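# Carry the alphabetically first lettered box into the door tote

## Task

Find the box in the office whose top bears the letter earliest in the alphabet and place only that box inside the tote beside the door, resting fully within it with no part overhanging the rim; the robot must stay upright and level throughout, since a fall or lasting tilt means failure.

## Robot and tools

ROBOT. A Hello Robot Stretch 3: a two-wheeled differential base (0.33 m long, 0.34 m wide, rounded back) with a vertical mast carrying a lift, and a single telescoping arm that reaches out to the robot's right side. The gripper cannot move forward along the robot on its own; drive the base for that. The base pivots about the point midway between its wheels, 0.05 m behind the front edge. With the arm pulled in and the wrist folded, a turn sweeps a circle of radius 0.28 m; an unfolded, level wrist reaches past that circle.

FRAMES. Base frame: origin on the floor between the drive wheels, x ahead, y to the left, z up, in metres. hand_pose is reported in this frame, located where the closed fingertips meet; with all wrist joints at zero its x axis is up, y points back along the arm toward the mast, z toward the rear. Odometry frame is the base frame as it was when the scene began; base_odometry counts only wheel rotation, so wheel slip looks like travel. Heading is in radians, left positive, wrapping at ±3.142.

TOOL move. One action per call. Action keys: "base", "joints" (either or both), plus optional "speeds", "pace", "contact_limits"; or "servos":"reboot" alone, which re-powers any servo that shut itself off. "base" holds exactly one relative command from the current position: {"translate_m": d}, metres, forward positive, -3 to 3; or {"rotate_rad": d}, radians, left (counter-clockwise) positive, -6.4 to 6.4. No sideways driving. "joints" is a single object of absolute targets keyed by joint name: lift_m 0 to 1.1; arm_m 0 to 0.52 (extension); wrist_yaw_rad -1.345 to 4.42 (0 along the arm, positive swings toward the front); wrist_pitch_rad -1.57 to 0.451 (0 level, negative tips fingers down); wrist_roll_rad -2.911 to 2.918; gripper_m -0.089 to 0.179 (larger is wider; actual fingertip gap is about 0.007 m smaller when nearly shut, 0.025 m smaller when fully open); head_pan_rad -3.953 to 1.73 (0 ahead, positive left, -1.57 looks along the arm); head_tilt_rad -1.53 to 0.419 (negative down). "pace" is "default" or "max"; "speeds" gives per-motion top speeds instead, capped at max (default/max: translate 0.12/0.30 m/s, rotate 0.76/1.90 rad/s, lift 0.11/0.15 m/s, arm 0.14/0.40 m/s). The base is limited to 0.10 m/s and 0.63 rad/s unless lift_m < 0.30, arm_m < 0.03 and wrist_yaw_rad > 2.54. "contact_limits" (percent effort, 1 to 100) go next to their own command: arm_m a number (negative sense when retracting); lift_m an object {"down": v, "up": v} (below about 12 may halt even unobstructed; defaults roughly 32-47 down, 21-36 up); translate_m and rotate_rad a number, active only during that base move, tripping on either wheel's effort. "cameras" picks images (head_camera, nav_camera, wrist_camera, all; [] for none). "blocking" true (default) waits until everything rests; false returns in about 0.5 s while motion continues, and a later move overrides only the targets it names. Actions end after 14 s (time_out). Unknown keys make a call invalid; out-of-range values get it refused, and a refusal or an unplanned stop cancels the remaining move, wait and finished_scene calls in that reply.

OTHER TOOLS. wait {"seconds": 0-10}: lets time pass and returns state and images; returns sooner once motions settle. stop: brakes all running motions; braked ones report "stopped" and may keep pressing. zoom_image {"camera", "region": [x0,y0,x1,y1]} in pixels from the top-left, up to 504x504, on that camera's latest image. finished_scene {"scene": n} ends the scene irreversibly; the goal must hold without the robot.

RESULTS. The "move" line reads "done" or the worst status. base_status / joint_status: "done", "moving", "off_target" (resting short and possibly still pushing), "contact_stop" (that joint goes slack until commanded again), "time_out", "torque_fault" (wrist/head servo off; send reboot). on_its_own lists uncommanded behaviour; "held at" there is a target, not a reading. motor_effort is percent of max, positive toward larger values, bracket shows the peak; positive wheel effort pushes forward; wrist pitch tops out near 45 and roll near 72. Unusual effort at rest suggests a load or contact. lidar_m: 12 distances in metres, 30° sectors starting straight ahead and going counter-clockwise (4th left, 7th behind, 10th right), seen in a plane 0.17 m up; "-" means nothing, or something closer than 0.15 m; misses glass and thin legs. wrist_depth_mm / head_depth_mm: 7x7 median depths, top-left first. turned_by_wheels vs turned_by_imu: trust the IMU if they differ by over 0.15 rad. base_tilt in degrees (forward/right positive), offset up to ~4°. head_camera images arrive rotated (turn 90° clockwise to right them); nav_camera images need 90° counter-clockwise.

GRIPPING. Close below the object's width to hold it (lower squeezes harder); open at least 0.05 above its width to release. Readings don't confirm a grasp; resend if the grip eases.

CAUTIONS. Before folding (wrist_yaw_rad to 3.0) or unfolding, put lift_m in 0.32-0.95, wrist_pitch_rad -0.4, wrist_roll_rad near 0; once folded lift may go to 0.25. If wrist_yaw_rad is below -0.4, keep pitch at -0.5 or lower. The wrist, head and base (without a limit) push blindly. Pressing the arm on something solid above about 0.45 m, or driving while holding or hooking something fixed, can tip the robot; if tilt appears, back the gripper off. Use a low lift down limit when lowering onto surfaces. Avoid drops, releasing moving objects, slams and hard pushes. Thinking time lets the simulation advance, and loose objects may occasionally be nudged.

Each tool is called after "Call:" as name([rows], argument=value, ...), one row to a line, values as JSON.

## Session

Call:
move(joints={"head_pan_rad": 1.3, "head_tilt_rad": -0.35}, cameras=["nav_camera", "head_camera"])

Call:
move(joints={"head_pan_rad": 0.0, "head_tilt_rad": -0.35}, cameras=["nav_camera", "head_camera"])

Call:
move(joints={"head_pan_rad": -1.4, "head_tilt_rad": -0.35}, cameras=["nav_camera", "head_camera"])

Call:
move(joints={"head_pan_rad": -2.8, "head_tilt_rad": -0.35}, cameras=["nav_camera", "head_camera"])

Scene clock: 1.17 s.
move: done
base_odometry: x=+0.000 y=+0.000 heading=+0.000
turned_by_wheels: +0.000
turned_by_imu: +0.000
base_tilt: forward=+1.0 right=-0.2
lidar_m: 1.39 2.08 1.12 0.87 0.86 0.92 1.36 1.08 1.14 0.90 0.88 0.95
head_depth_mm: 1083 1166 1271 2441 2391 1880 1505 / 1010 1082 1167 1264 1383 1524 1502 / 942 1011 1076 1157 1258 1370 1443 / 881 930 997 1070 1149 1240 1364 / 826 875 933 995 1070 1150 1241 / 780 826 875 924 993 1056 1139 / 739 777 819 869 923 993 1080
joint_positions: lift_m=+0.410 arm_m=+0.002 wrist_yaw_rad=+2.888 wrist_pitch_rad=-0.323 wrist_roll_rad=+0.000 gripper_m=+0.037 head_pan_rad=+1.327 head_tilt_rad=-0.349
joint_status: all done
motor_effort: left_wheel=-0.2(0.5) right_wheel=+2.1(2.5) lift_m=+26.3(26.6) arm_m=-11.2(11.2) wrist_yaw_rad=+0.8(1.3) wrist_pitch_rad=+2.6(3.1) wrist_roll_rad=+0.9(1.1) gripper_m=+0.5(1.0) head_pan_rad=+1.0(5.0) head_tilt_rad=-1.4(2.8)
hand_pose: x=+0.0377 y=+0.0812 z=+0.4448 quat_wxyz=(+0.201, +0.706, +0.025, +0.678) (m; base frame)
wrist_depth_mm: 128 153 - - - - - / 135 161 - - - - - / 142 156 - - - - - / 151 160 - - - - - / 162 172 - 973 993 984 972 / 753 184 128 731 131 790 783 / 656 195 613 655 615 660 657
pictures: head_camera (sideways), nav_camera (sideways)
Images, in order (width x height): head_camera 896x504, nav_camera 672x504.

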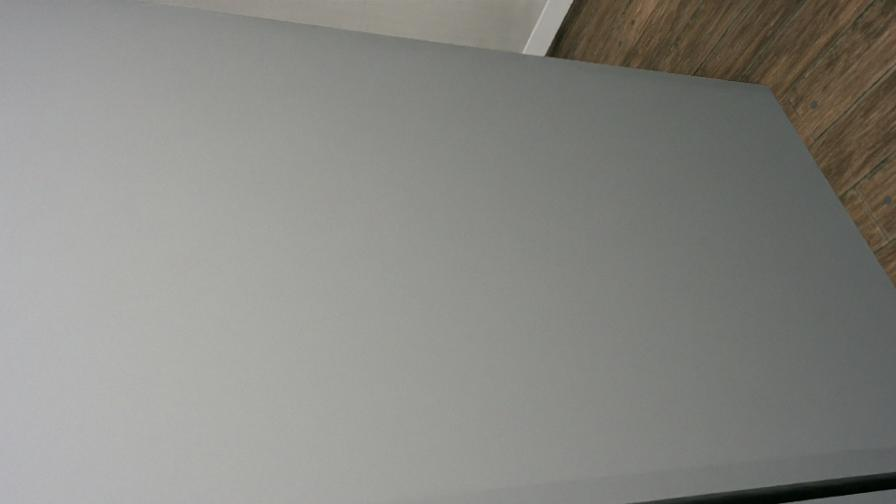

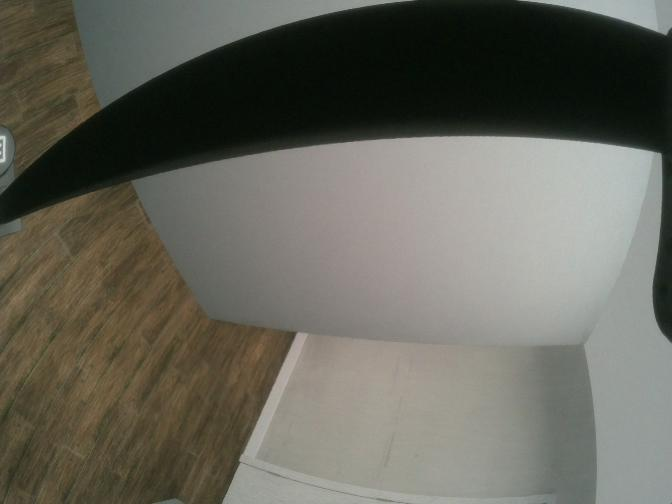

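Scene clock: 2.33 s.
move: done
base_odometry: x=+0.000 y=+0.000 heading=+0.000
turned_by_wheels: +0.000
turned_by_imu: +0.000
base_tilt: forward=+1.0 right=-0.1
lidar_m: 1.39 2.08 1.12 0.87 0.86 0.92 1.36 1.08 1.14 0.89 0.88 0.95
head_depth_mm: 1209 1240 1282 1323 1359 1424 1420 / 1396 1434 1489 1558 1617 1683 1488 / 1662 1719 1795 1873 1969 1839 1490 / 1908 2020 2132 2301 2332 1851 1500 / 1871 1955 2075 2231 2327 1784 1484 / 1767 1877 1979 2137 2224 1774 1477 / 1711 1811 1923 2024 2137 1827 1485
joint_positions: lift_m=+0.410 arm_m=+0.002 wrist_yaw_rad=+2.888 wrist_pitch_rad=-0.323 wrist_roll_rad=+0.000 gripper_m=+0.037 head_pan_rad=-0.015 head_tilt_rad=-0.350
joint_status: all done
motor_effort: left_wheel=-0.1(0.4) right_wheel=+2.3(2.6) lift_m=+26.8(26.8) arm_m=-14.6(14.6) wrist_yaw_rad=+0.7(1.4) wrist_pitch_rad=+2.7(3.2) wrist_roll_rad=+0.8(1.1) gripper_m=+1.0(1.4) head_pan_rad=-2.1(5.1) head_tilt_rad=-2.3(6.9)
hand_pose: x=+0.0377 y=+0.0812 z=+0.4448 quat_wxyz=(+0.201, +0.706, +0.025, +0.678) (m; base frame)
wrist_depth_mm: 128 154 - - - - - / 134 161 - - - - - / 142 156 - - - - - / 151 160 - - - - - / 162 172 - 995 990 997 965 / 758 184 128 724 131 788 797 / 653 195 605 661 619 662 660
pictures: head_camera (sideways), nav_camera (sideways)

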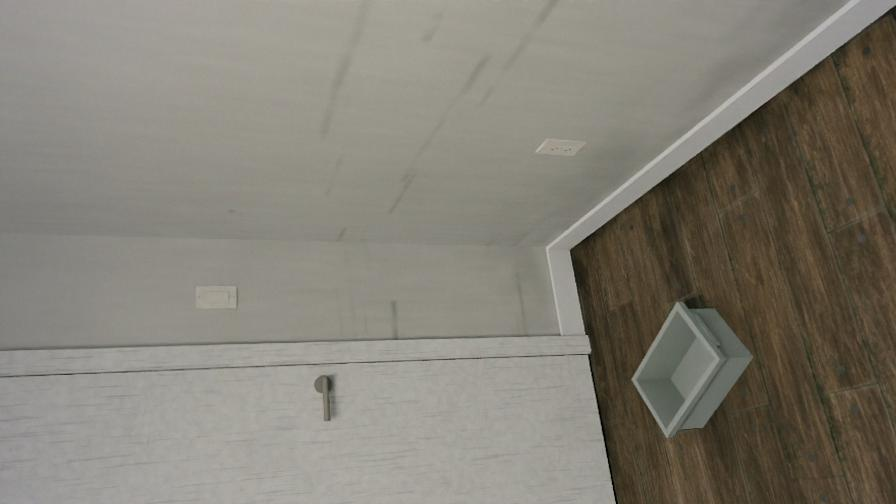

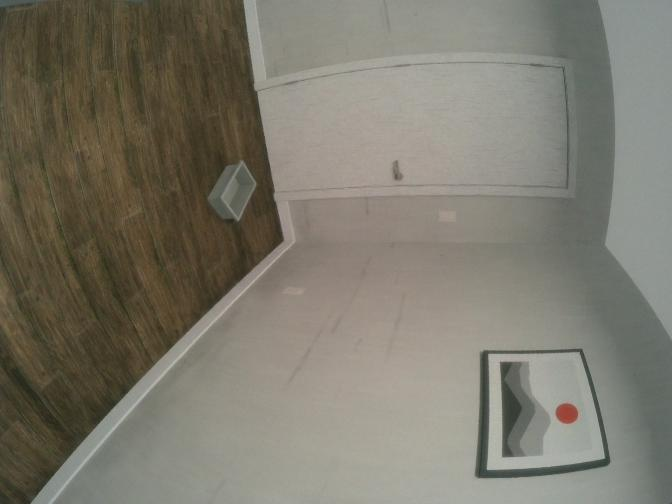

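Scene clock: 3.50 s.
move: done
base_odometry: x=+0.000 y=+0.000 heading=+0.000
turned_by_wheels: +0.000
turned_by_imu: +0.000
base_tilt: forward=+1.0 right=-0.2
lidar_m: 1.40 2.08 1.12 0.87 0.86 0.92 1.36 1.08 1.14 0.90 0.88 0.94
head_depth_mm: 802 853 919 982 1071 1165 1277 / 785 835 894 957 1034 1124 1228 / 768 816 868 931 1008 1096 1193 / 752 799 850 907 985 1063 1159 / 737 782 830 890 953 1028 1117 / 721 760 811 866 928 999 1083 / 710 746 795 845 904 969 1054
joint_positions: lift_m=+0.410 arm_m=+0.002 wrist_yaw_rad=+2.888 wrist_pitch_rad=-0.323 wrist_roll_rad=+0.000 gripper_m=+0.037 head_pan_rad=-1.437 head_tilt_rad=-0.350
joint_status: all done
motor_effort: left_wheel=-0.2(0.5) right_wheel=+2.2(2.4) lift_m=+26.7(27.0) arm_m=-17.7(17.7) wrist_yaw_rad=+0.9(1.1) wrist_pitch_rad=+2.7(3.1) wrist_roll_rad=+0.8(1.0) gripper_m=+0.0(1.1) head_pan_rad=+0.7(6.4) head_tilt_rad=-1.7(3.8)
hand_pose: x=+0.0377 y=+0.0812 z=+0.4448 quat_wxyz=(+0.201, +0.706, +0.025, +0.678) (m; base frame)
wrist_depth_mm: 128 153 - - - - - / 134 161 - - - - - / 142 157 - - - - - / 151 160 - - - - - / 162 172 - 984 993 979 982 / 757 184 128 725 131 796 792 / 661 196 612 652 609 656 661
pictures: head_camera (sideways), nav_camera (sideways)

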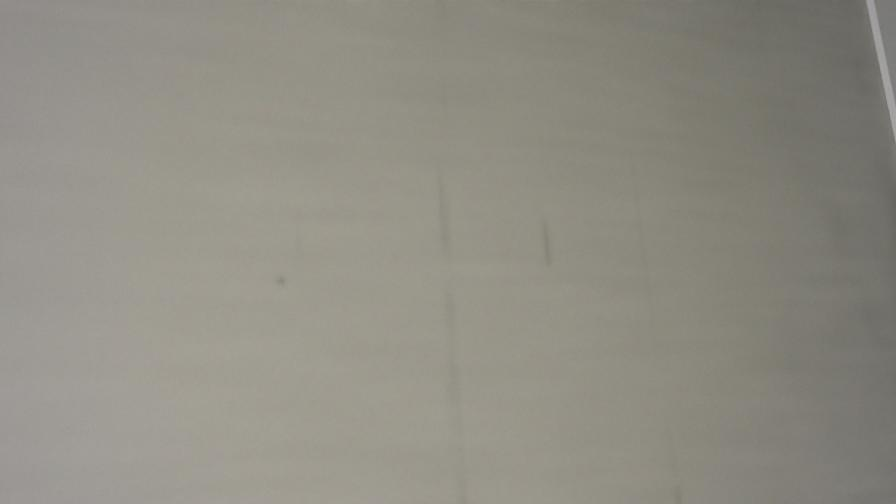

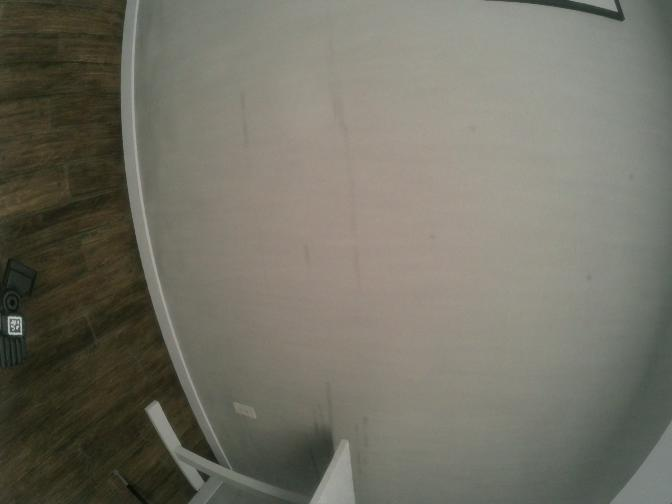

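Scene clock: 4.67 s.
move: done
base_odometry: x=+0.000 y=+0.000 heading=+0.000
turned_by_wheels: +0.000
turned_by_imu: +0.000
base_tilt: forward=+1.0 right=-0.1
lidar_m: 1.40 2.08 1.11 0.87 0.86 0.92 1.36 1.09 1.14 0.89 0.88 0.95
head_depth_mm: 1469 1551 1620 1101 1851 1540 1495 / 1460 1531 1601 1091 1905 1841 1496 / 1446 1528 1598 1088 1869 1859 1494 / 1438 1519 1591 1079 1809 1731 1449 / 1431 1502 1593 1071 1413 1779 1487 / 1423 1499 1577 1065 1425 1715 1442 / 1415 1498 1560 1060 1820 1835 1486
joint_positions: lift_m=+0.410 arm_m=+0.002 wrist_yaw_rad=+2.888 wrist_pitch_rad=-0.323 wrist_roll_rad=+0.000 gripper_m=+0.037 head_pan_rad=-2.844 head_tilt_rad=-0.350
joint_status: all done
motor_effort: left_wheel=-0.2(0.4) right_wheel=+1.8(2.5) lift_m=+27.2(27.2) arm_m=-20.8(20.9) wrist_yaw_rad=+0.9(1.4) wrist_pitch_rad=+2.7(3.1) wrist_roll_rad=+0.8(1.0) gripper_m=-0.2(1.2) head_pan_rad=+0.8(5.8) head_tilt_rad=-2.3(4.9)
hand_pose: x=+0.0377 y=+0.0812 z=+0.4448 quat_wxyz=(+0.201, +0.706, +0.025, +0.678) (m; base frame)
wrist_depth_mm: 128 153 - - - - - / 134 161 - - - - - / 142 156 - - - - - / 151 161 - - - - - / 162 172 - 979 - 999 970 / 741 184 128 727 132 797 793 / 654 195 617 662 616 663 654
pictures: head_camera (sideways), nav_camera (sideways)

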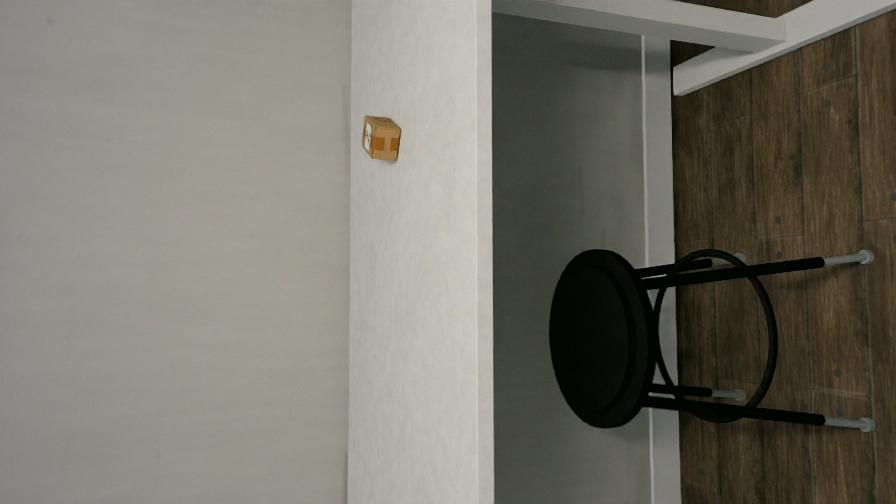

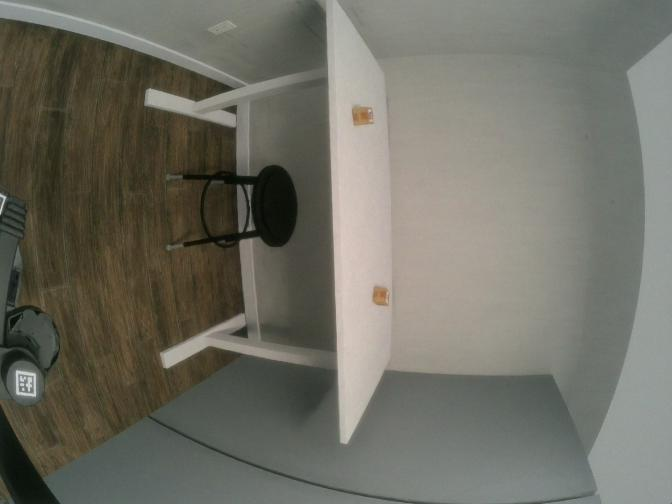

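Call:
zoom_image(camera="head_camera", region=[350, 105, 410, 170])

Call:
move(joints={"head_pan_rad": -3.4, "head_tilt_rad": -0.35}, cameras=["head_camera"])

Scaled by 7.754 from the camera's 896x504 image, which has a finer 1280x720 frame.

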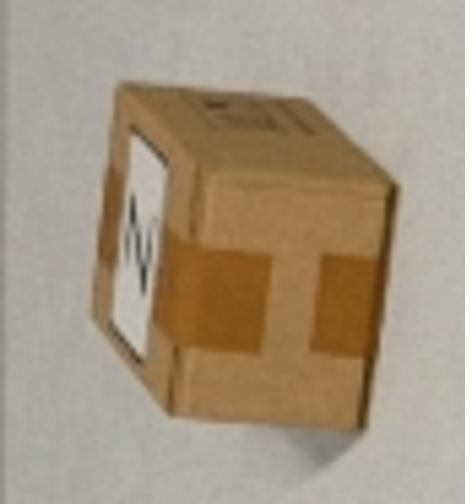

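Scene clock: 8.53 s.
move: done
base_odometry: x=+0.000 y=+0.000 heading=+0.000
turned_by_wheels: +0.000
turned_by_imu: +0.001
base_tilt: forward=+1.1 right=-0.1
lidar_m: 1.40 2.08 1.11 0.87 0.86 0.92 1.36 1.08 1.14 0.89 0.88 0.95
head_depth_mm: 898 932 974 1013 1057 1118 1166 / 991 1035 1086 1134 1197 1261 1322 / 1104 1162 1213 1280 1356 1439 1447 / 1237 1308 1382 1430 1577 1672 1496 / 1414 1494 1577 1271 1855 1775 1469 / 1564 1634 1713 1154 1899 1735 1484 / 1495 1551 1607 1062 1846 1849 1490
joint_positions: lift_m=+0.410 arm_m=+0.002 wrist_yaw_rad=+2.888 wrist_pitch_rad=-0.323 wrist_roll_rad=+0.000 gripper_m=+0.037 head_pan_rad=-3.409 head_tilt_rad=-0.350
joint_status: all done
motor_effort: left_wheel=-0.3(0.5) right_wheel=+1.6(2.6) lift_m=+27.7(28.0) arm_m=-23.3(24.0) wrist_yaw_rad=+1.0(1.2) wrist_pitch_rad=+2.9(3.2) wrist_roll_rad=+1.0(1.0) gripper_m=-0.7(1.5) head_pan_rad=-2.9(4.7) head_tilt_rad=-1.1(3.6)
hand_pose: x=+0.0377 y=+0.0812 z=+0.4448 quat_wxyz=(+0.201, +0.706, +0.025, +0.678) (m; base frame)
wrist_depth_mm: 128 154 - - - - - / 134 161 - - - - - / 142 156 - - - - - / 151 160 - - - - - / 163 172 - 984 989 986 991 / 758 184 128 730 131 793 788 / 655 195 617 648 614 660 658
pictures: head_camera (sideways)

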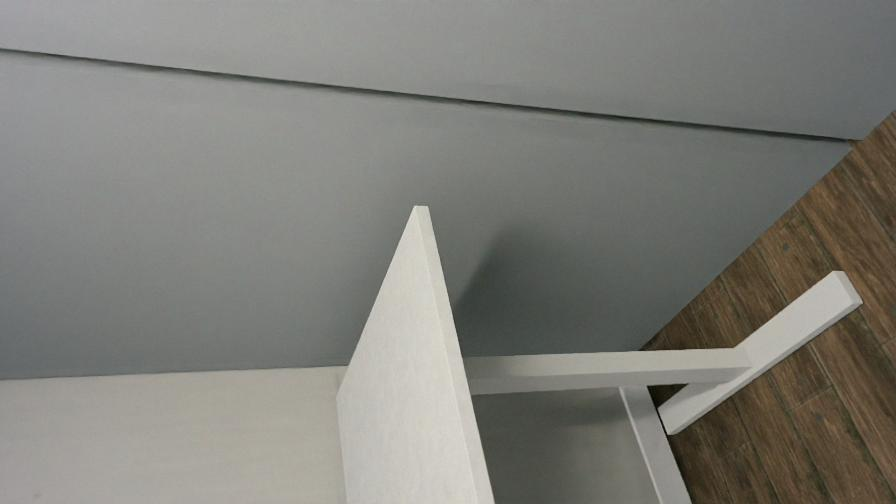

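Call:
move(joints={"head_pan_rad": -2.4, "head_tilt_rad": -0.4}, cameras=["head_camera"])

Scene clock: 14.80 s.
move: done
base_odometry: x=+0.000 y=+0.000 heading=+0.000
turned_by_wheels: +0.000
turned_by_imu: +0.001
base_tilt: forward=+1.0 right=+0.0
lidar_m: 1.39 2.08 1.11 0.87 0.86 0.92 1.36 1.08 1.14 0.90 0.88 0.94
head_depth_mm: 1395 1469 1521 1015 1313 1752 1402 / 1449 1527 1564 1090 1424 1711 1437 / 1499 1592 1553 1090 1956 1770 1440 / 1552 1665 1540 1530 2020 1727 1418 / 1569 1652 1523 1480 1886 1681 1426 / 1336 1404 1409 1536 1673 1673 1426 / 1161 1215 1265 1328 1419 1485 1424
joint_positions: lift_m=+0.410 arm_m=+0.002 wrist_yaw_rad=+2.888 wrist_pitch_rad=-0.323 wrist_roll_rad=+0.000 gripper_m=+0.037 head_pan_rad=-2.377 head_tilt_rad=-0.400
joint_status: all done
motor_effort: left_wheel=-0.1(0.5) right_wheel=+2.1(2.7) lift_m=+28.3(28.6) arm_m=-23.1(23.5) wrist_yaw_rad=+0.8(1.2) wrist_pitch_rad=+2.9(3.1) wrist_roll_rad=+0.8(1.1) gripper_m=+0.6(1.0) head_pan_rad=-0.4(4.6) head_tilt_rad=-1.9(6.5)
hand_pose: x=+0.0377 y=+0.0812 z=+0.4448 quat_wxyz=(+0.201, +0.706, +0.025, +0.678) (m; base frame)
wrist_depth_mm: 128 153 - - - - - / 134 161 - - - - - / 142 156 - - - - - / 151 160 - - - - - / 162 172 - 980 980 971 993 / 751 184 128 730 131 791 798 / 650 195 613 659 616 651 661
pictures: head_camera (sideways)

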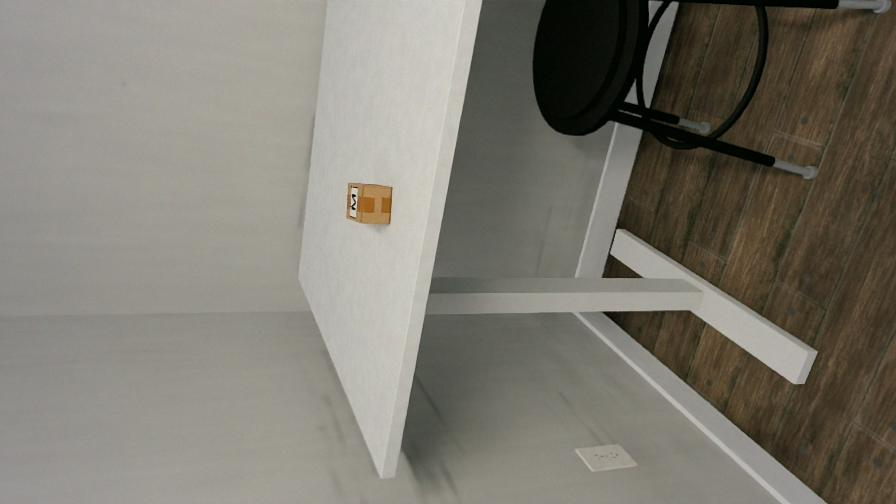

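Call:
zoom_image(camera="head_camera", region=[340, 175, 400, 230])

Scaled by 8.400 from the camera's 896x504 image, which has a finer 1280x720 frame.

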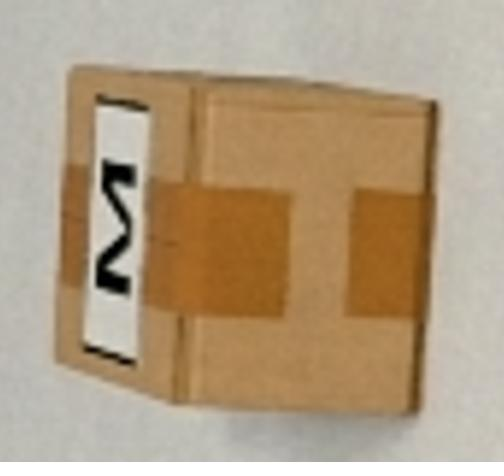

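Call:
move(base={"rotate_rad": 0.41}, joints={"lift_m": 0.28, "wrist_pitch_rad": -0.42, "wrist_yaw_rad": 3.05, "head_pan_rad": -0.1, "head_tilt_rad": -0.45}, pace="max", cameras=["head_camera", "nav_camera"])

Scene clock: 35.60 s.
move: done
base_odometry: x=+0.000 y=+0.000 heading=+0.410
turned_by_wheels: +0.410
turned_by_imu: +0.409
base_tilt: forward=+1.0 right=+0.0
lidar_m: 2.08 1.24 0.89 0.85 0.89 1.19 1.08 1.28 0.92 0.88 0.91 1.23
head_depth_mm: 1791 1933 2061 2222 2104 1656 1377 / 1750 1883 2064 2275 2132 1670 1373 / 1775 1907 2066 2220 1966 1651 1363 / 1750 1885 2022 2227 2076 1659 1369 / 1764 1875 2036 2222 2103 1634 1374 / 1737 1884 1994 2238 2095 1649 1371 / 1759 1870 2016 2216 2086 1645 1367
base_status: done
joint_positions: lift_m=+0.280 arm_m=+0.002 wrist_yaw_rad=+3.047 wrist_pitch_rad=-0.436 wrist_roll_rad=+0.000 gripper_m=+0.037 head_pan_rad=-0.084 head_tilt_rad=-0.451
joint_status: all done
measured_speeds: translate_m=+0.000 rotate_rad=+0.000 lift_m=+0.000 arm_m=+0.000 wrist_yaw_rad=+0.000 wrist_pitch_rad=+0.000 wrist_roll_rad=+0.000 head_pan_rad=-0.024 head_tilt_rad=+0.000
motor_effort: left_wheel=-8.0(15.5) right_wheel=+7.7(14.2) lift_m=+21.5(26.6) arm_m=-23.1(23.5) wrist_yaw_rad=+3.4(8.9) wrist_pitch_rad=+2.9(4.3) wrist_roll_rad=+0.8(1.1) gripper_m=-0.1(1.3) head_pan_rad=-2.3(5.6) head_tilt_rad=-1.9(6.7)
hand_pose: x=-0.0002 y=+0.0744 z=+0.2887 quat_wxyz=(+0.186, +0.696, +0.120, +0.683) (m; base frame)
wrist_depth_mm: - 138 144 - - - - / - 147 - - - - - / - 163 169 991 996 - - / 794 750 721 796 777 793 791 / 624 630 204 634 632 625 625 / 520 525 129 298 131 517 527 / 448 281 259 272 425 447 451
pictures: head_camera (sideways), nav_camera (sideways)

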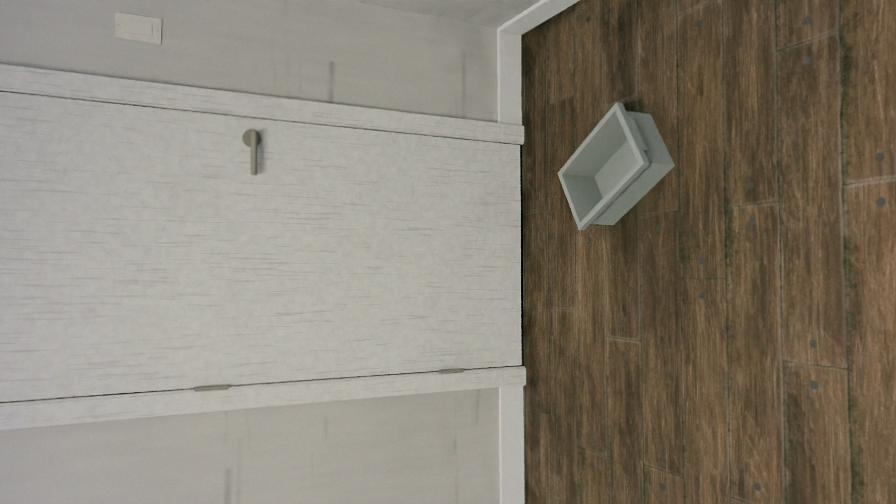

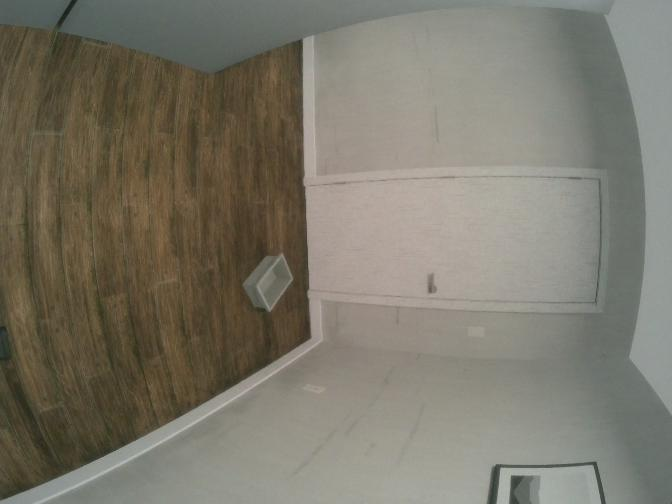

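Call:
move(base={"translate_m": 0.65}, pace="max", cameras=[])

Call:
move(base={"rotate_rad": 0.8}, joints={"head_pan_rad": 0.2, "head_tilt_rad": -0.35}, pace="max", cameras=["nav_camera", "head_camera"])

Scene clock: 45.80 s.
move: done
base_odometry: x=+0.596 y=+0.259 heading=+0.410
turned_by_wheels: +0.000
turned_by_imu: +0.000
base_tilt: forward=+1.2 right=+0.0
lidar_m: 1.43 1.47 0.91 0.87 0.90 1.21 2.05 1.26 0.90 0.87 0.90 1.21
head_depth_mm: 1212 1299 1428 1580 1722 1666 1378 / 1206 1309 1407 1537 1700 1657 1347 / 1207 1281 1397 1535 1689 1661 1334 / 1197 1287 1397 1529 1665 1660 1372 / 1189 1277 1387 1515 1660 1650 1368 / 1180 1277 1375 1509 1653 1638 1370 / 1176 1258 1376 1497 1667 1633 1374
base_status: done
joint_positions: lift_m=+0.280 arm_m=+0.002 wrist_yaw_rad=+3.048 wrist_pitch_rad=-0.436 wrist_roll_rad=+0.000 gripper_m=+0.037 head_pan_rad=-0.100 head_tilt_rad=-0.451
motor_effort: left_wheel=+3.1(16.0) right_wheel=+0.9(14.8) lift_m=+26.6(26.7) arm_m=-21.5(23.7) wrist_yaw_rad=+2.3(3.3) wrist_pitch_rad=+2.7(3.2) wrist_roll_rad=+0.8(1.1) gripper_m=-0.5(1.6) head_pan_rad=-3.4(4.2) head_tilt_rad=-1.0(1.9)
hand_pose: x=-0.0004 y=+0.0744 z=+0.2887 quat_wxyz=(+0.186, +0.696, +0.121, +0.683) (m; base frame)
wrist_depth_mm: - 137 143 - - - - / - 148 - - - - - / - 163 169 988 993 - - / 793 741 712 785 790 789 786 / 629 628 205 632 636 627 629 / 519 523 129 301 131 530 520 / 446 280 258 273 422 449 447
pictures: none

Scene clock: 47.37 s.
move: done
base_odometry: x=+0.596 y=+0.259 heading=+1.209
turned_by_wheels: +0.800
turned_by_imu: +0.796
base_tilt: forward=+0.7 right=-0.2
lidar_m: 1.67 0.87 0.87 1.00 1.71 1.75 1.02 0.87 0.87 1.00 1.43 1.43
head_depth_mm: 1656 1716 1776 1842 1947 1854 1496 / 1867 1934 2008 2116 2153 1833 1491 / 2095 2181 2303 2437 2375 1848 1489 / 2370 2476 2650 2897 2423 1836 1485 / 803 850 904 962 1035 1116 1210 / 763 802 852 909 966 1042 1122 / 726 763 809 855 913 974 1047
base_status: done
joint_positions: lift_m=+0.280 arm_m=+0.002 wrist_yaw_rad=+3.048 wrist_pitch_rad=-0.436 wrist_roll_rad=+0.000 gripper_m=+0.037 head_pan_rad=+0.200 head_tilt_rad=-0.352
joint_status: all done
motor_effort: left_wheel=-6.8(16.9) right_wheel=+8.5(16.0) lift_m=+29.3(29.5) arm_m=-23.0(23.7) wrist_yaw_rad=+2.5(3.4) wrist_pitch_rad=+3.0(3.0) wrist_roll_rad=+0.9(1.1) gripper_m=-0.4(1.0) head_pan_rad=+1.9(4.2) head_tilt_rad=+3.9(5.5)
hand_pose: x=-0.0004 y=+0.0744 z=+0.2887 quat_wxyz=(+0.186, +0.696, +0.121, +0.683) (m; base frame)
wrist_depth_mm: - 138 - - - - - / - 148 - - - - - / - 166 189 - 996 - - / 776 742 720 786 784 791 755 / 628 627 204 625 632 622 627 / 523 519 129 299 131 521 522 / 445 281 258 273 424 448 445
pictures: head_camera (sideways), nav_camera (sideways)

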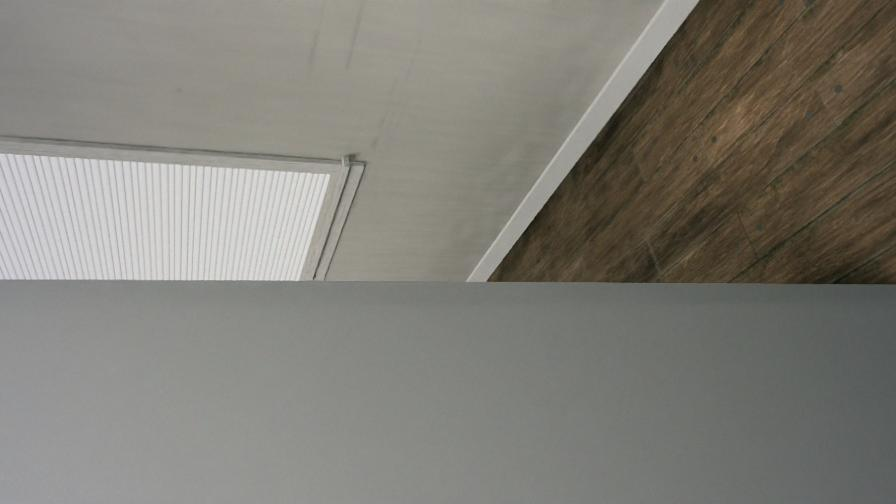

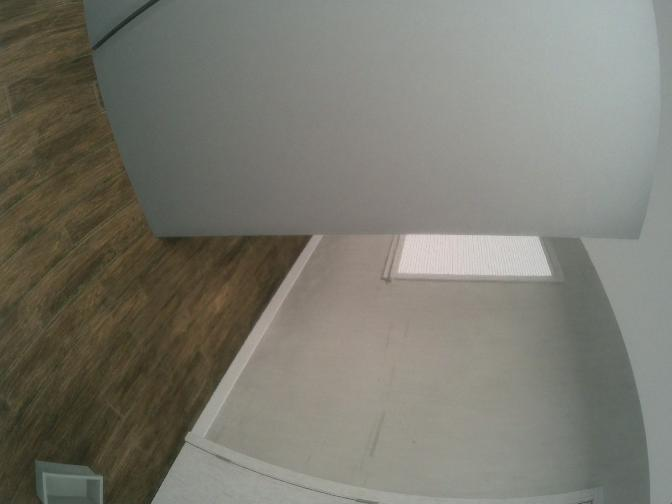

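Call:
move(base={"translate_m": 1.2}, pace="max", cameras=[])

Call:
move(base={"rotate_rad": 0.8}, joints={"head_pan_rad": 0.3, "head_tilt_rad": -0.35}, pace="max", cameras=["nav_camera", "head_camera"])

Scene clock: 58.73 s.
move: done
base_odometry: x=+1.021 y=+1.381 heading=+1.209
turned_by_wheels: +0.000
turned_by_imu: +0.000
base_tilt: forward=+1.0 right=-0.1
lidar_m: 0.68 1.16 2.64 0.44 0.37 2.69 1.99 1.70 1.19 0.69 0.59 0.59
head_depth_mm: 658 680 707 734 763 800 836 / 735 763 795 832 871 918 965 / 831 869 913 964 1014 1076 1144 / 951 1005 1062 1129 1212 1298 1372 / 1121 1204 1284 1365 1508 1640 1483 / 1368 1482 1624 1778 1994 1849 1486 / 1783 1957 2218 2542 2371 1822 1475
base_status: done
joint_positions: lift_m=+0.280 arm_m=+0.002 wrist_yaw_rad=+3.048 wrist_pitch_rad=-0.436 wrist_roll_rad=+0.000 gripper_m=+0.037 head_pan_rad=+0.200 head_tilt_rad=-0.350
motor_effort: left_wheel=+6.4(12.2) right_wheel=+2.1(20.3) lift_m=+23.3(30.5) arm_m=-14.7(20.4) wrist_yaw_rad=+2.7(3.1) wrist_pitch_rad=+2.7(3.3) wrist_roll_rad=+0.8(1.1) gripper_m=+0.0(1.2) head_pan_rad=+2.0(4.6) head_tilt_rad=+2.4(4.1)
hand_pose: x=-0.0004 y=+0.0744 z=+0.2887 quat_wxyz=(+0.185, +0.696, +0.121, +0.683) (m; base frame)
wrist_depth_mm: - 138 143 - - - - / - 147 - - - - - / 424 163 167 - - - - / 507 - 185 784 781 792 795 / 602 - 202 635 630 624 632 / 526 506 128 299 131 522 519 / 447 280 259 272 423 450 448
pictures: none

Scene clock: 60.30 s.
move: done
base_odometry: x=+1.021 y=+1.381 heading=+2.009
turned_by_wheels: +0.800
turned_by_imu: +0.798
base_tilt: forward=+1.1 right=-0.1
lidar_m: 2.22 0.53 0.39 0.38 2.43 1.77 1.70 0.82 0.62 0.59 0.61 0.83
head_depth_mm: 2560 2712 2807 3036 2491 1865 1502 / 2625 2773 2855 3058 2457 1868 1494 / 2668 2830 3054 3205 2436 1845 1499 / 2801 2991 3088 3330 2418 1850 1497 / 2913 3091 3254 3387 2423 1859 1478 / 3001 3204 3352 3170 2401 1824 1475 / 3131 3327 3422 3122 627 645 679
base_status: done
joint_positions: lift_m=+0.280 arm_m=+0.002 wrist_yaw_rad=+3.048 wrist_pitch_rad=-0.436 wrist_roll_rad=+0.000 gripper_m=+0.037 head_pan_rad=+0.302 head_tilt_rad=-0.350
joint_status: all done
motor_effort: left_wheel=-6.9(16.4) right_wheel=+8.0(16.4) lift_m=+27.2(27.4) arm_m=-17.7(17.9) wrist_yaw_rad=+2.4(3.2) wrist_pitch_rad=+2.7(3.1) wrist_roll_rad=+0.7(1.1) gripper_m=+0.2(1.2) head_pan_rad=+1.8(4.5) head_tilt_rad=+2.3(4.3)
hand_pose: x=-0.0004 y=+0.0744 z=+0.2887 quat_wxyz=(+0.185, +0.696, +0.121, +0.683) (m; base frame)
wrist_depth_mm: - 137 - - - - - / - 148 - - - - - / - 166 190 - - - - / 781 745 720 784 - - 791 / 629 626 204 606 154 604 637 / 522 520 128 299 131 524 526 / 449 281 259 273 425 448 444
pictures: head_camera (sideways), nav_camera (sideways)

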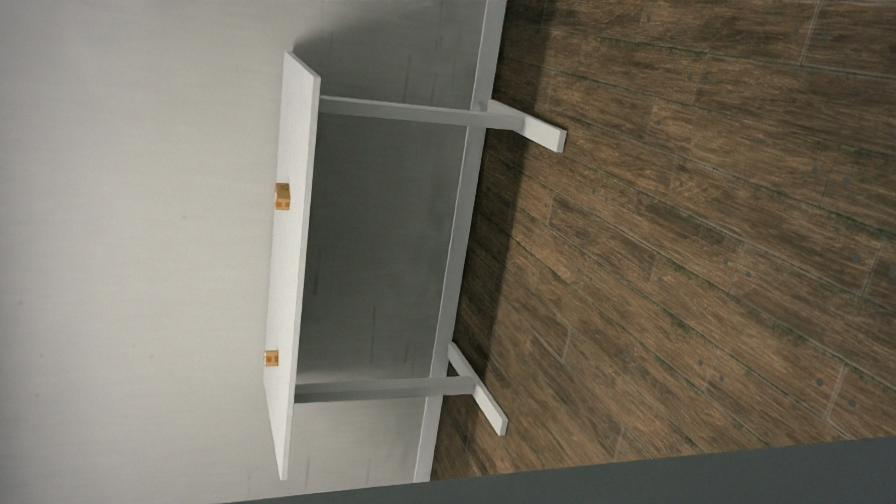

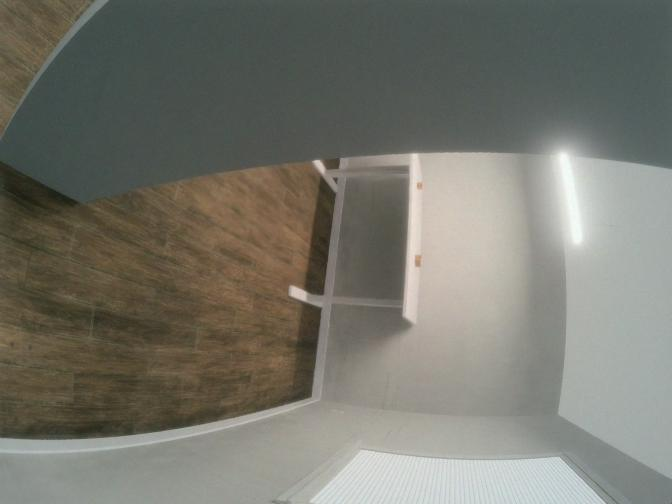

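Call:
move(base={"translate_m": 0.9}, pace="max", cameras=[])

Call:
move(base={"rotate_rad": 1.55}, joints={"head_pan_rad": -0.9, "head_tilt_rad": -0.35}, pace="max", cameras=["nav_camera", "head_camera"])

Scene clock: 71.37 s.
move: done
base_odometry: x=+0.639 y=+2.196 heading=+2.009
turned_by_wheels: +0.000
turned_by_imu: -0.001
base_tilt: forward=+1.1 right=-0.1
lidar_m: 1.77 2.26 2.96 2.23 0.58 0.56 2.28 0.84 0.61 0.59 0.60 0.82
head_depth_mm: 1794 1888 2005 2113 2232 1855 1502 / 1849 1960 2026 2200 2291 1843 1487 / 1912 2006 1967 2250 2281 1839 1487 / 1986 2121 1956 2351 2427 1833 1476 / 2036 2175 2209 2479 2414 1823 1489 / 2125 2254 2208 2564 2417 1826 1488 / 2220 2359 2410 2732 2417 1848 1476
base_status: done
joint_positions: lift_m=+0.280 arm_m=+0.002 wrist_yaw_rad=+3.048 wrist_pitch_rad=-0.436 wrist_roll_rad=+0.000 gripper_m=+0.037 head_pan_rad=+0.301 head_tilt_rad=-0.350
motor_effort: left_wheel=+2.6(15.3) right_wheel=+4.7(15.9) lift_m=+22.1(30.4) arm_m=-22.7(23.6) wrist_yaw_rad=+2.2(3.0) wrist_pitch_rad=+2.7(3.2) wrist_roll_rad=+0.8(1.1) gripper_m=+0.1(1.3) head_pan_rad=-2.6(4.2) head_tilt_rad=+0.8(2.7)
hand_pose: x=-0.0004 y=+0.0744 z=+0.2887 quat_wxyz=(+0.185, +0.696, +0.121, +0.683) (m; base frame)
wrist_depth_mm: - 138 - - - - - / - 149 - - - - - / - 163 190 - - - - / - 710 716 793 775 785 790 / 575 626 204 629 632 633 627 / 517 521 128 298 131 526 522 / 447 281 258 273 424 448 446
pictures: none

Scene clock: 73.47 s.
move: done
base_odometry: x=+0.639 y=+2.196 heading=-2.725
turned_by_wheels: +1.550
turned_by_imu: +1.543
base_tilt: forward=+0.9 right=-0.1
lidar_m: 2.24 1.28 0.55 2.60 0.87 0.62 0.58 0.60 0.79 1.77 1.76 2.38
head_depth_mm: 1953 2044 2029 2270 2342 1857 1502 / 2079 2197 2007 2439 2471 1867 1493 / 2227 2340 2290 2608 2461 1844 1483 / 2425 2512 2579 2859 2439 1853 1477 / 2574 2730 2749 3036 2436 1827 1478 / 2788 2985 3231 3298 2401 1824 1486 / 3054 3258 3471 3527 2424 1840 1474
base_status: done
joint_positions: lift_m=+0.280 arm_m=+0.002 wrist_yaw_rad=+3.048 wrist_pitch_rad=-0.436 wrist_roll_rad=+0.000 gripper_m=+0.037 head_pan_rad=-0.913 head_tilt_rad=-0.350
joint_status: all done
measured_speeds: translate_m=+0.000 rotate_rad=+0.000 lift_m=+0.000 arm_m=+0.000 wrist_yaw_rad=+0.000 wrist_pitch_rad=+0.000 wrist_roll_rad=+0.000 head_pan_rad=+0.024 head_tilt_rad=+0.000
motor_effort: left_wheel=-8.7(16.2) right_wheel=+8.2(17.7) lift_m=+24.7(24.8) arm_m=-23.3(23.8) wrist_yaw_rad=+2.4(3.0) wrist_pitch_rad=+2.8(3.1) wrist_roll_rad=+0.9(1.1) gripper_m=+0.3(1.0) head_pan_rad=+2.6(4.0) head_tilt_rad=-0.2(3.1)
hand_pose: x=-0.0004 y=+0.0744 z=+0.2887 quat_wxyz=(+0.185, +0.696, +0.121, +0.683) (m; base frame)
wrist_depth_mm: - 138 - - - - - / - 149 - - - - - / - 166 190 - - - - / 747 744 713 778 803 616 - / 635 639 205 627 624 629 626 / 520 520 129 299 131 523 518 / 446 281 258 273 422 449 449
pictures: head_camera (sideways), nav_camera (sideways)

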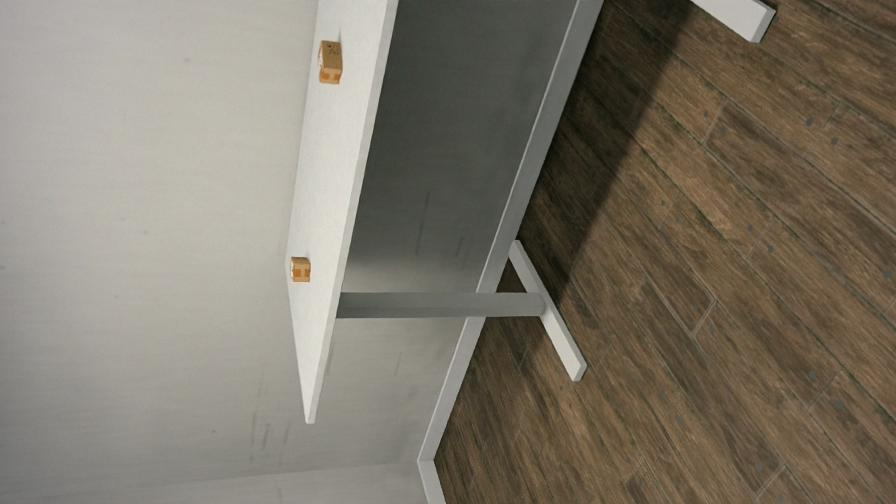

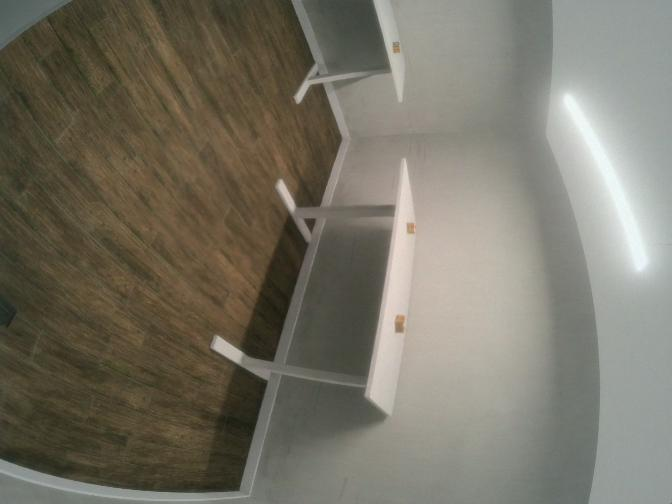

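Call:
zoom_image(camera="head_camera", region=[305, 30, 355, 95])

Call:
zoom_image(camera="head_camera", region=[285, 250, 318, 290])

Call:
move(base={"translate_m": 0.85}, joints={"head_pan_rad": -1.6, "head_tilt_rad": -0.35}, pace="max", cameras=["nav_camera", "head_camera"])

Scaled by 7.754 from the camera's 896x504 image, which has a finer 1280x720 frame.

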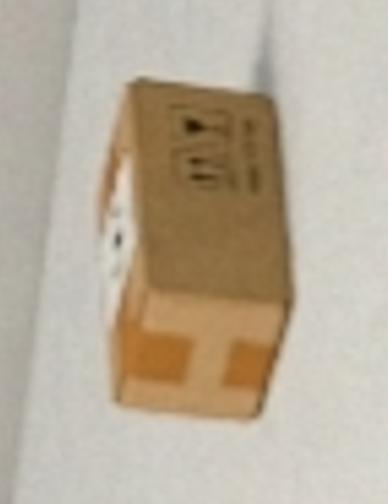

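Scaled by 12.600 from the camera's 896x504 image, which has a finer 1280x720 frame.

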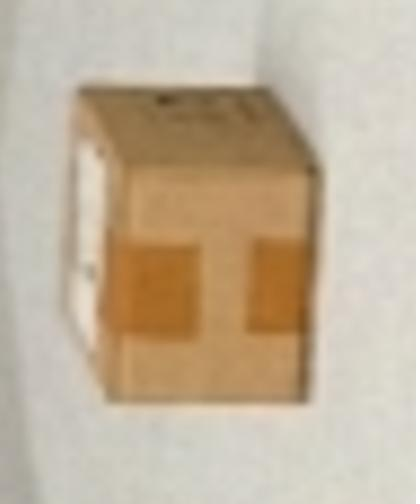

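Scene clock: 85.13 s.
move: done
base_odometry: x=-0.138 y=+1.852 heading=-2.725
turned_by_wheels: +0.000
turned_by_imu: +0.001
base_tilt: forward=+0.9 right=-0.2
lidar_m: 1.87 0.66 0.61 0.90 0.64 0.62 1.43 1.47 1.93 1.73 1.87 2.18
head_depth_mm: 1820 1953 2031 2188 2312 1881 1503 / 1825 1934 2023 2152 2269 1864 1500 / 1823 1942 1994 2215 2321 1852 1491 / 1835 1938 1957 2200 2303 1851 1483 / 1829 1937 1947 2191 2299 1856 1486 / 1807 1936 1926 2196 2305 1826 1482 / 1832 1944 1879 2189 2287 1833 1467
base_status: done
joint_positions: lift_m=+0.280 arm_m=+0.002 wrist_yaw_rad=+3.048 wrist_pitch_rad=-0.436 wrist_roll_rad=+0.000 gripper_m=+0.037 head_pan_rad=-1.601 head_tilt_rad=-0.350
joint_status: all done
motor_effort: left_wheel=+3.0(13.5) right_wheel=+5.0(17.4) lift_m=+28.1(30.6) arm_m=-16.7(20.8) wrist_yaw_rad=+2.6(3.1) wrist_pitch_rad=+2.9(3.2) wrist_roll_rad=+0.7(1.2) gripper_m=+0.2(1.2) head_pan_rad=+3.4(5.0) head_tilt_rad=+0.2(2.2)
hand_pose: x=-0.0004 y=+0.0744 z=+0.2887 quat_wxyz=(+0.185, +0.696, +0.121, +0.683) (m; base frame)
wrist_depth_mm: - 137 143 - - 550 503 / - 147 - - - - - / - 165 167 - - 626 - / 624 - 185 - - 657 - / 581 580 203 583 602 629 633 / 516 519 129 299 131 526 521 / 446 281 257 273 422 447 447
pictures: head_camera (sideways), nav_camera (sideways)

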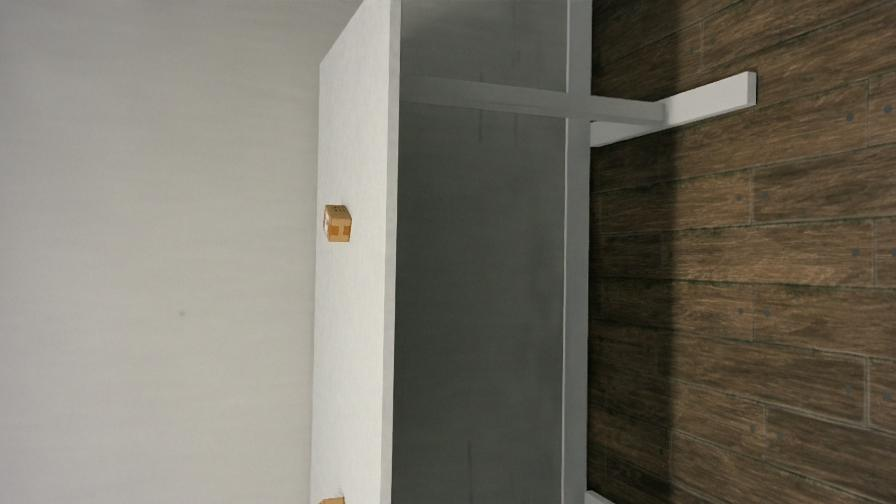

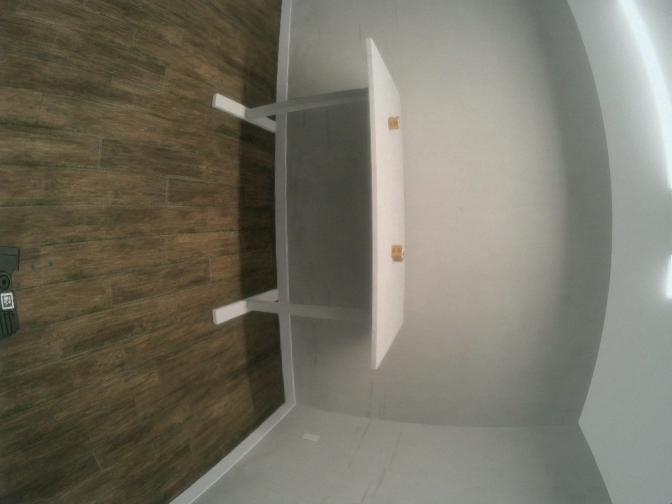

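Call:
zoom_image(camera="head_camera", region=[318, 200, 356, 246])

Call:
zoom_image(camera="head_camera", region=[320, 204, 338, 242])

Call:
move(joints={"head_pan_rad": -1.1, "head_tilt_rad": -0.35}, cameras=["head_camera"])

Scaled by 10.957 from the camera's 896x504 image, which has a finer 1280x720 frame.

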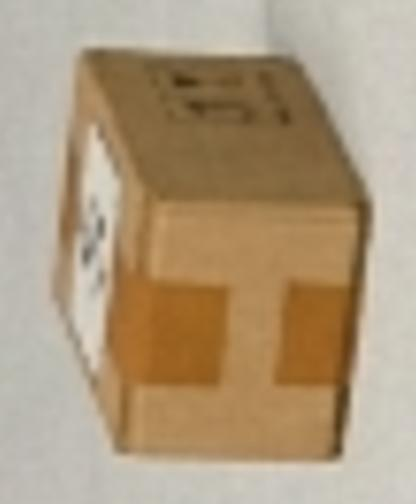

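Scaled by 13.263 from the camera's 896x504 image, which has a finer 1280x720 frame.

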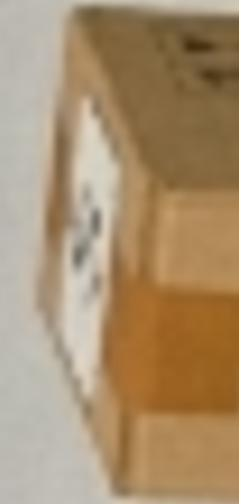

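Scene clock: 89.87 s.
move: done
base_odometry: x=-0.138 y=+1.852 heading=-2.725
turned_by_wheels: +0.000
turned_by_imu: +0.001
base_tilt: forward=+0.9 right=-0.2
lidar_m: 1.87 0.66 0.61 0.90 0.64 0.62 1.43 1.47 1.94 1.74 1.87 2.19
head_depth_mm: 1817 1920 1932 2091 2207 1877 1516 / 1897 1995 1985 2233 2318 1868 1501 / 1982 2097 1977 2316 2346 1841 1487 / 2091 2220 2283 2492 2341 1838 1485 / 2200 2334 2483 2632 2452 1823 1484 / 2312 2473 2636 2820 2427 1819 1472 / 2442 2602 2812 3002 2405 1841 1478
joint_positions: lift_m=+0.280 arm_m=+0.002 wrist_yaw_rad=+3.048 wrist_pitch_rad=-0.436 wrist_roll_rad=+0.000 gripper_m=+0.037 head_pan_rad=-1.087 head_tilt_rad=-0.350
joint_status: all done
motor_effort: left_wheel=+3.1(3.1) right_wheel=+4.7(5.4) lift_m=+21.3(22.7) arm_m=-13.7(14.6) wrist_yaw_rad=+3.0(3.0) wrist_pitch_rad=+2.6(3.0) wrist_roll_rad=+0.9(1.2) gripper_m=-0.4(1.2) head_pan_rad=+1.5(5.1) head_tilt_rad=-1.7(3.3)
hand_pose: x=-0.0004 y=+0.0744 z=+0.2887 quat_wxyz=(+0.185, +0.696, +0.121, +0.683) (m; base frame)
wrist_depth_mm: - 137 143 - - 554 501 / - 148 - - - - - / - 166 167 - - 627 - / 624 - 185 - - 658 - / 579 583 202 581 600 631 628 / 524 514 129 300 131 523 523 / 447 280 259 273 422 449 449
pictures: head_camera (sideways)

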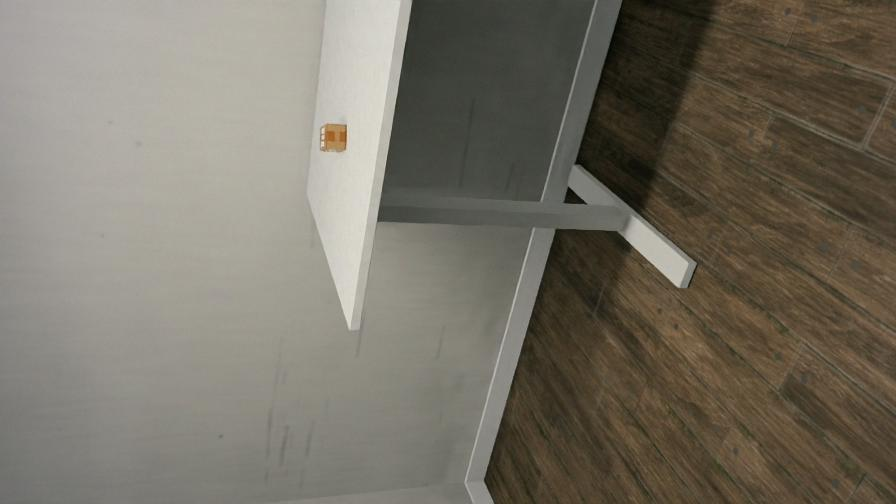

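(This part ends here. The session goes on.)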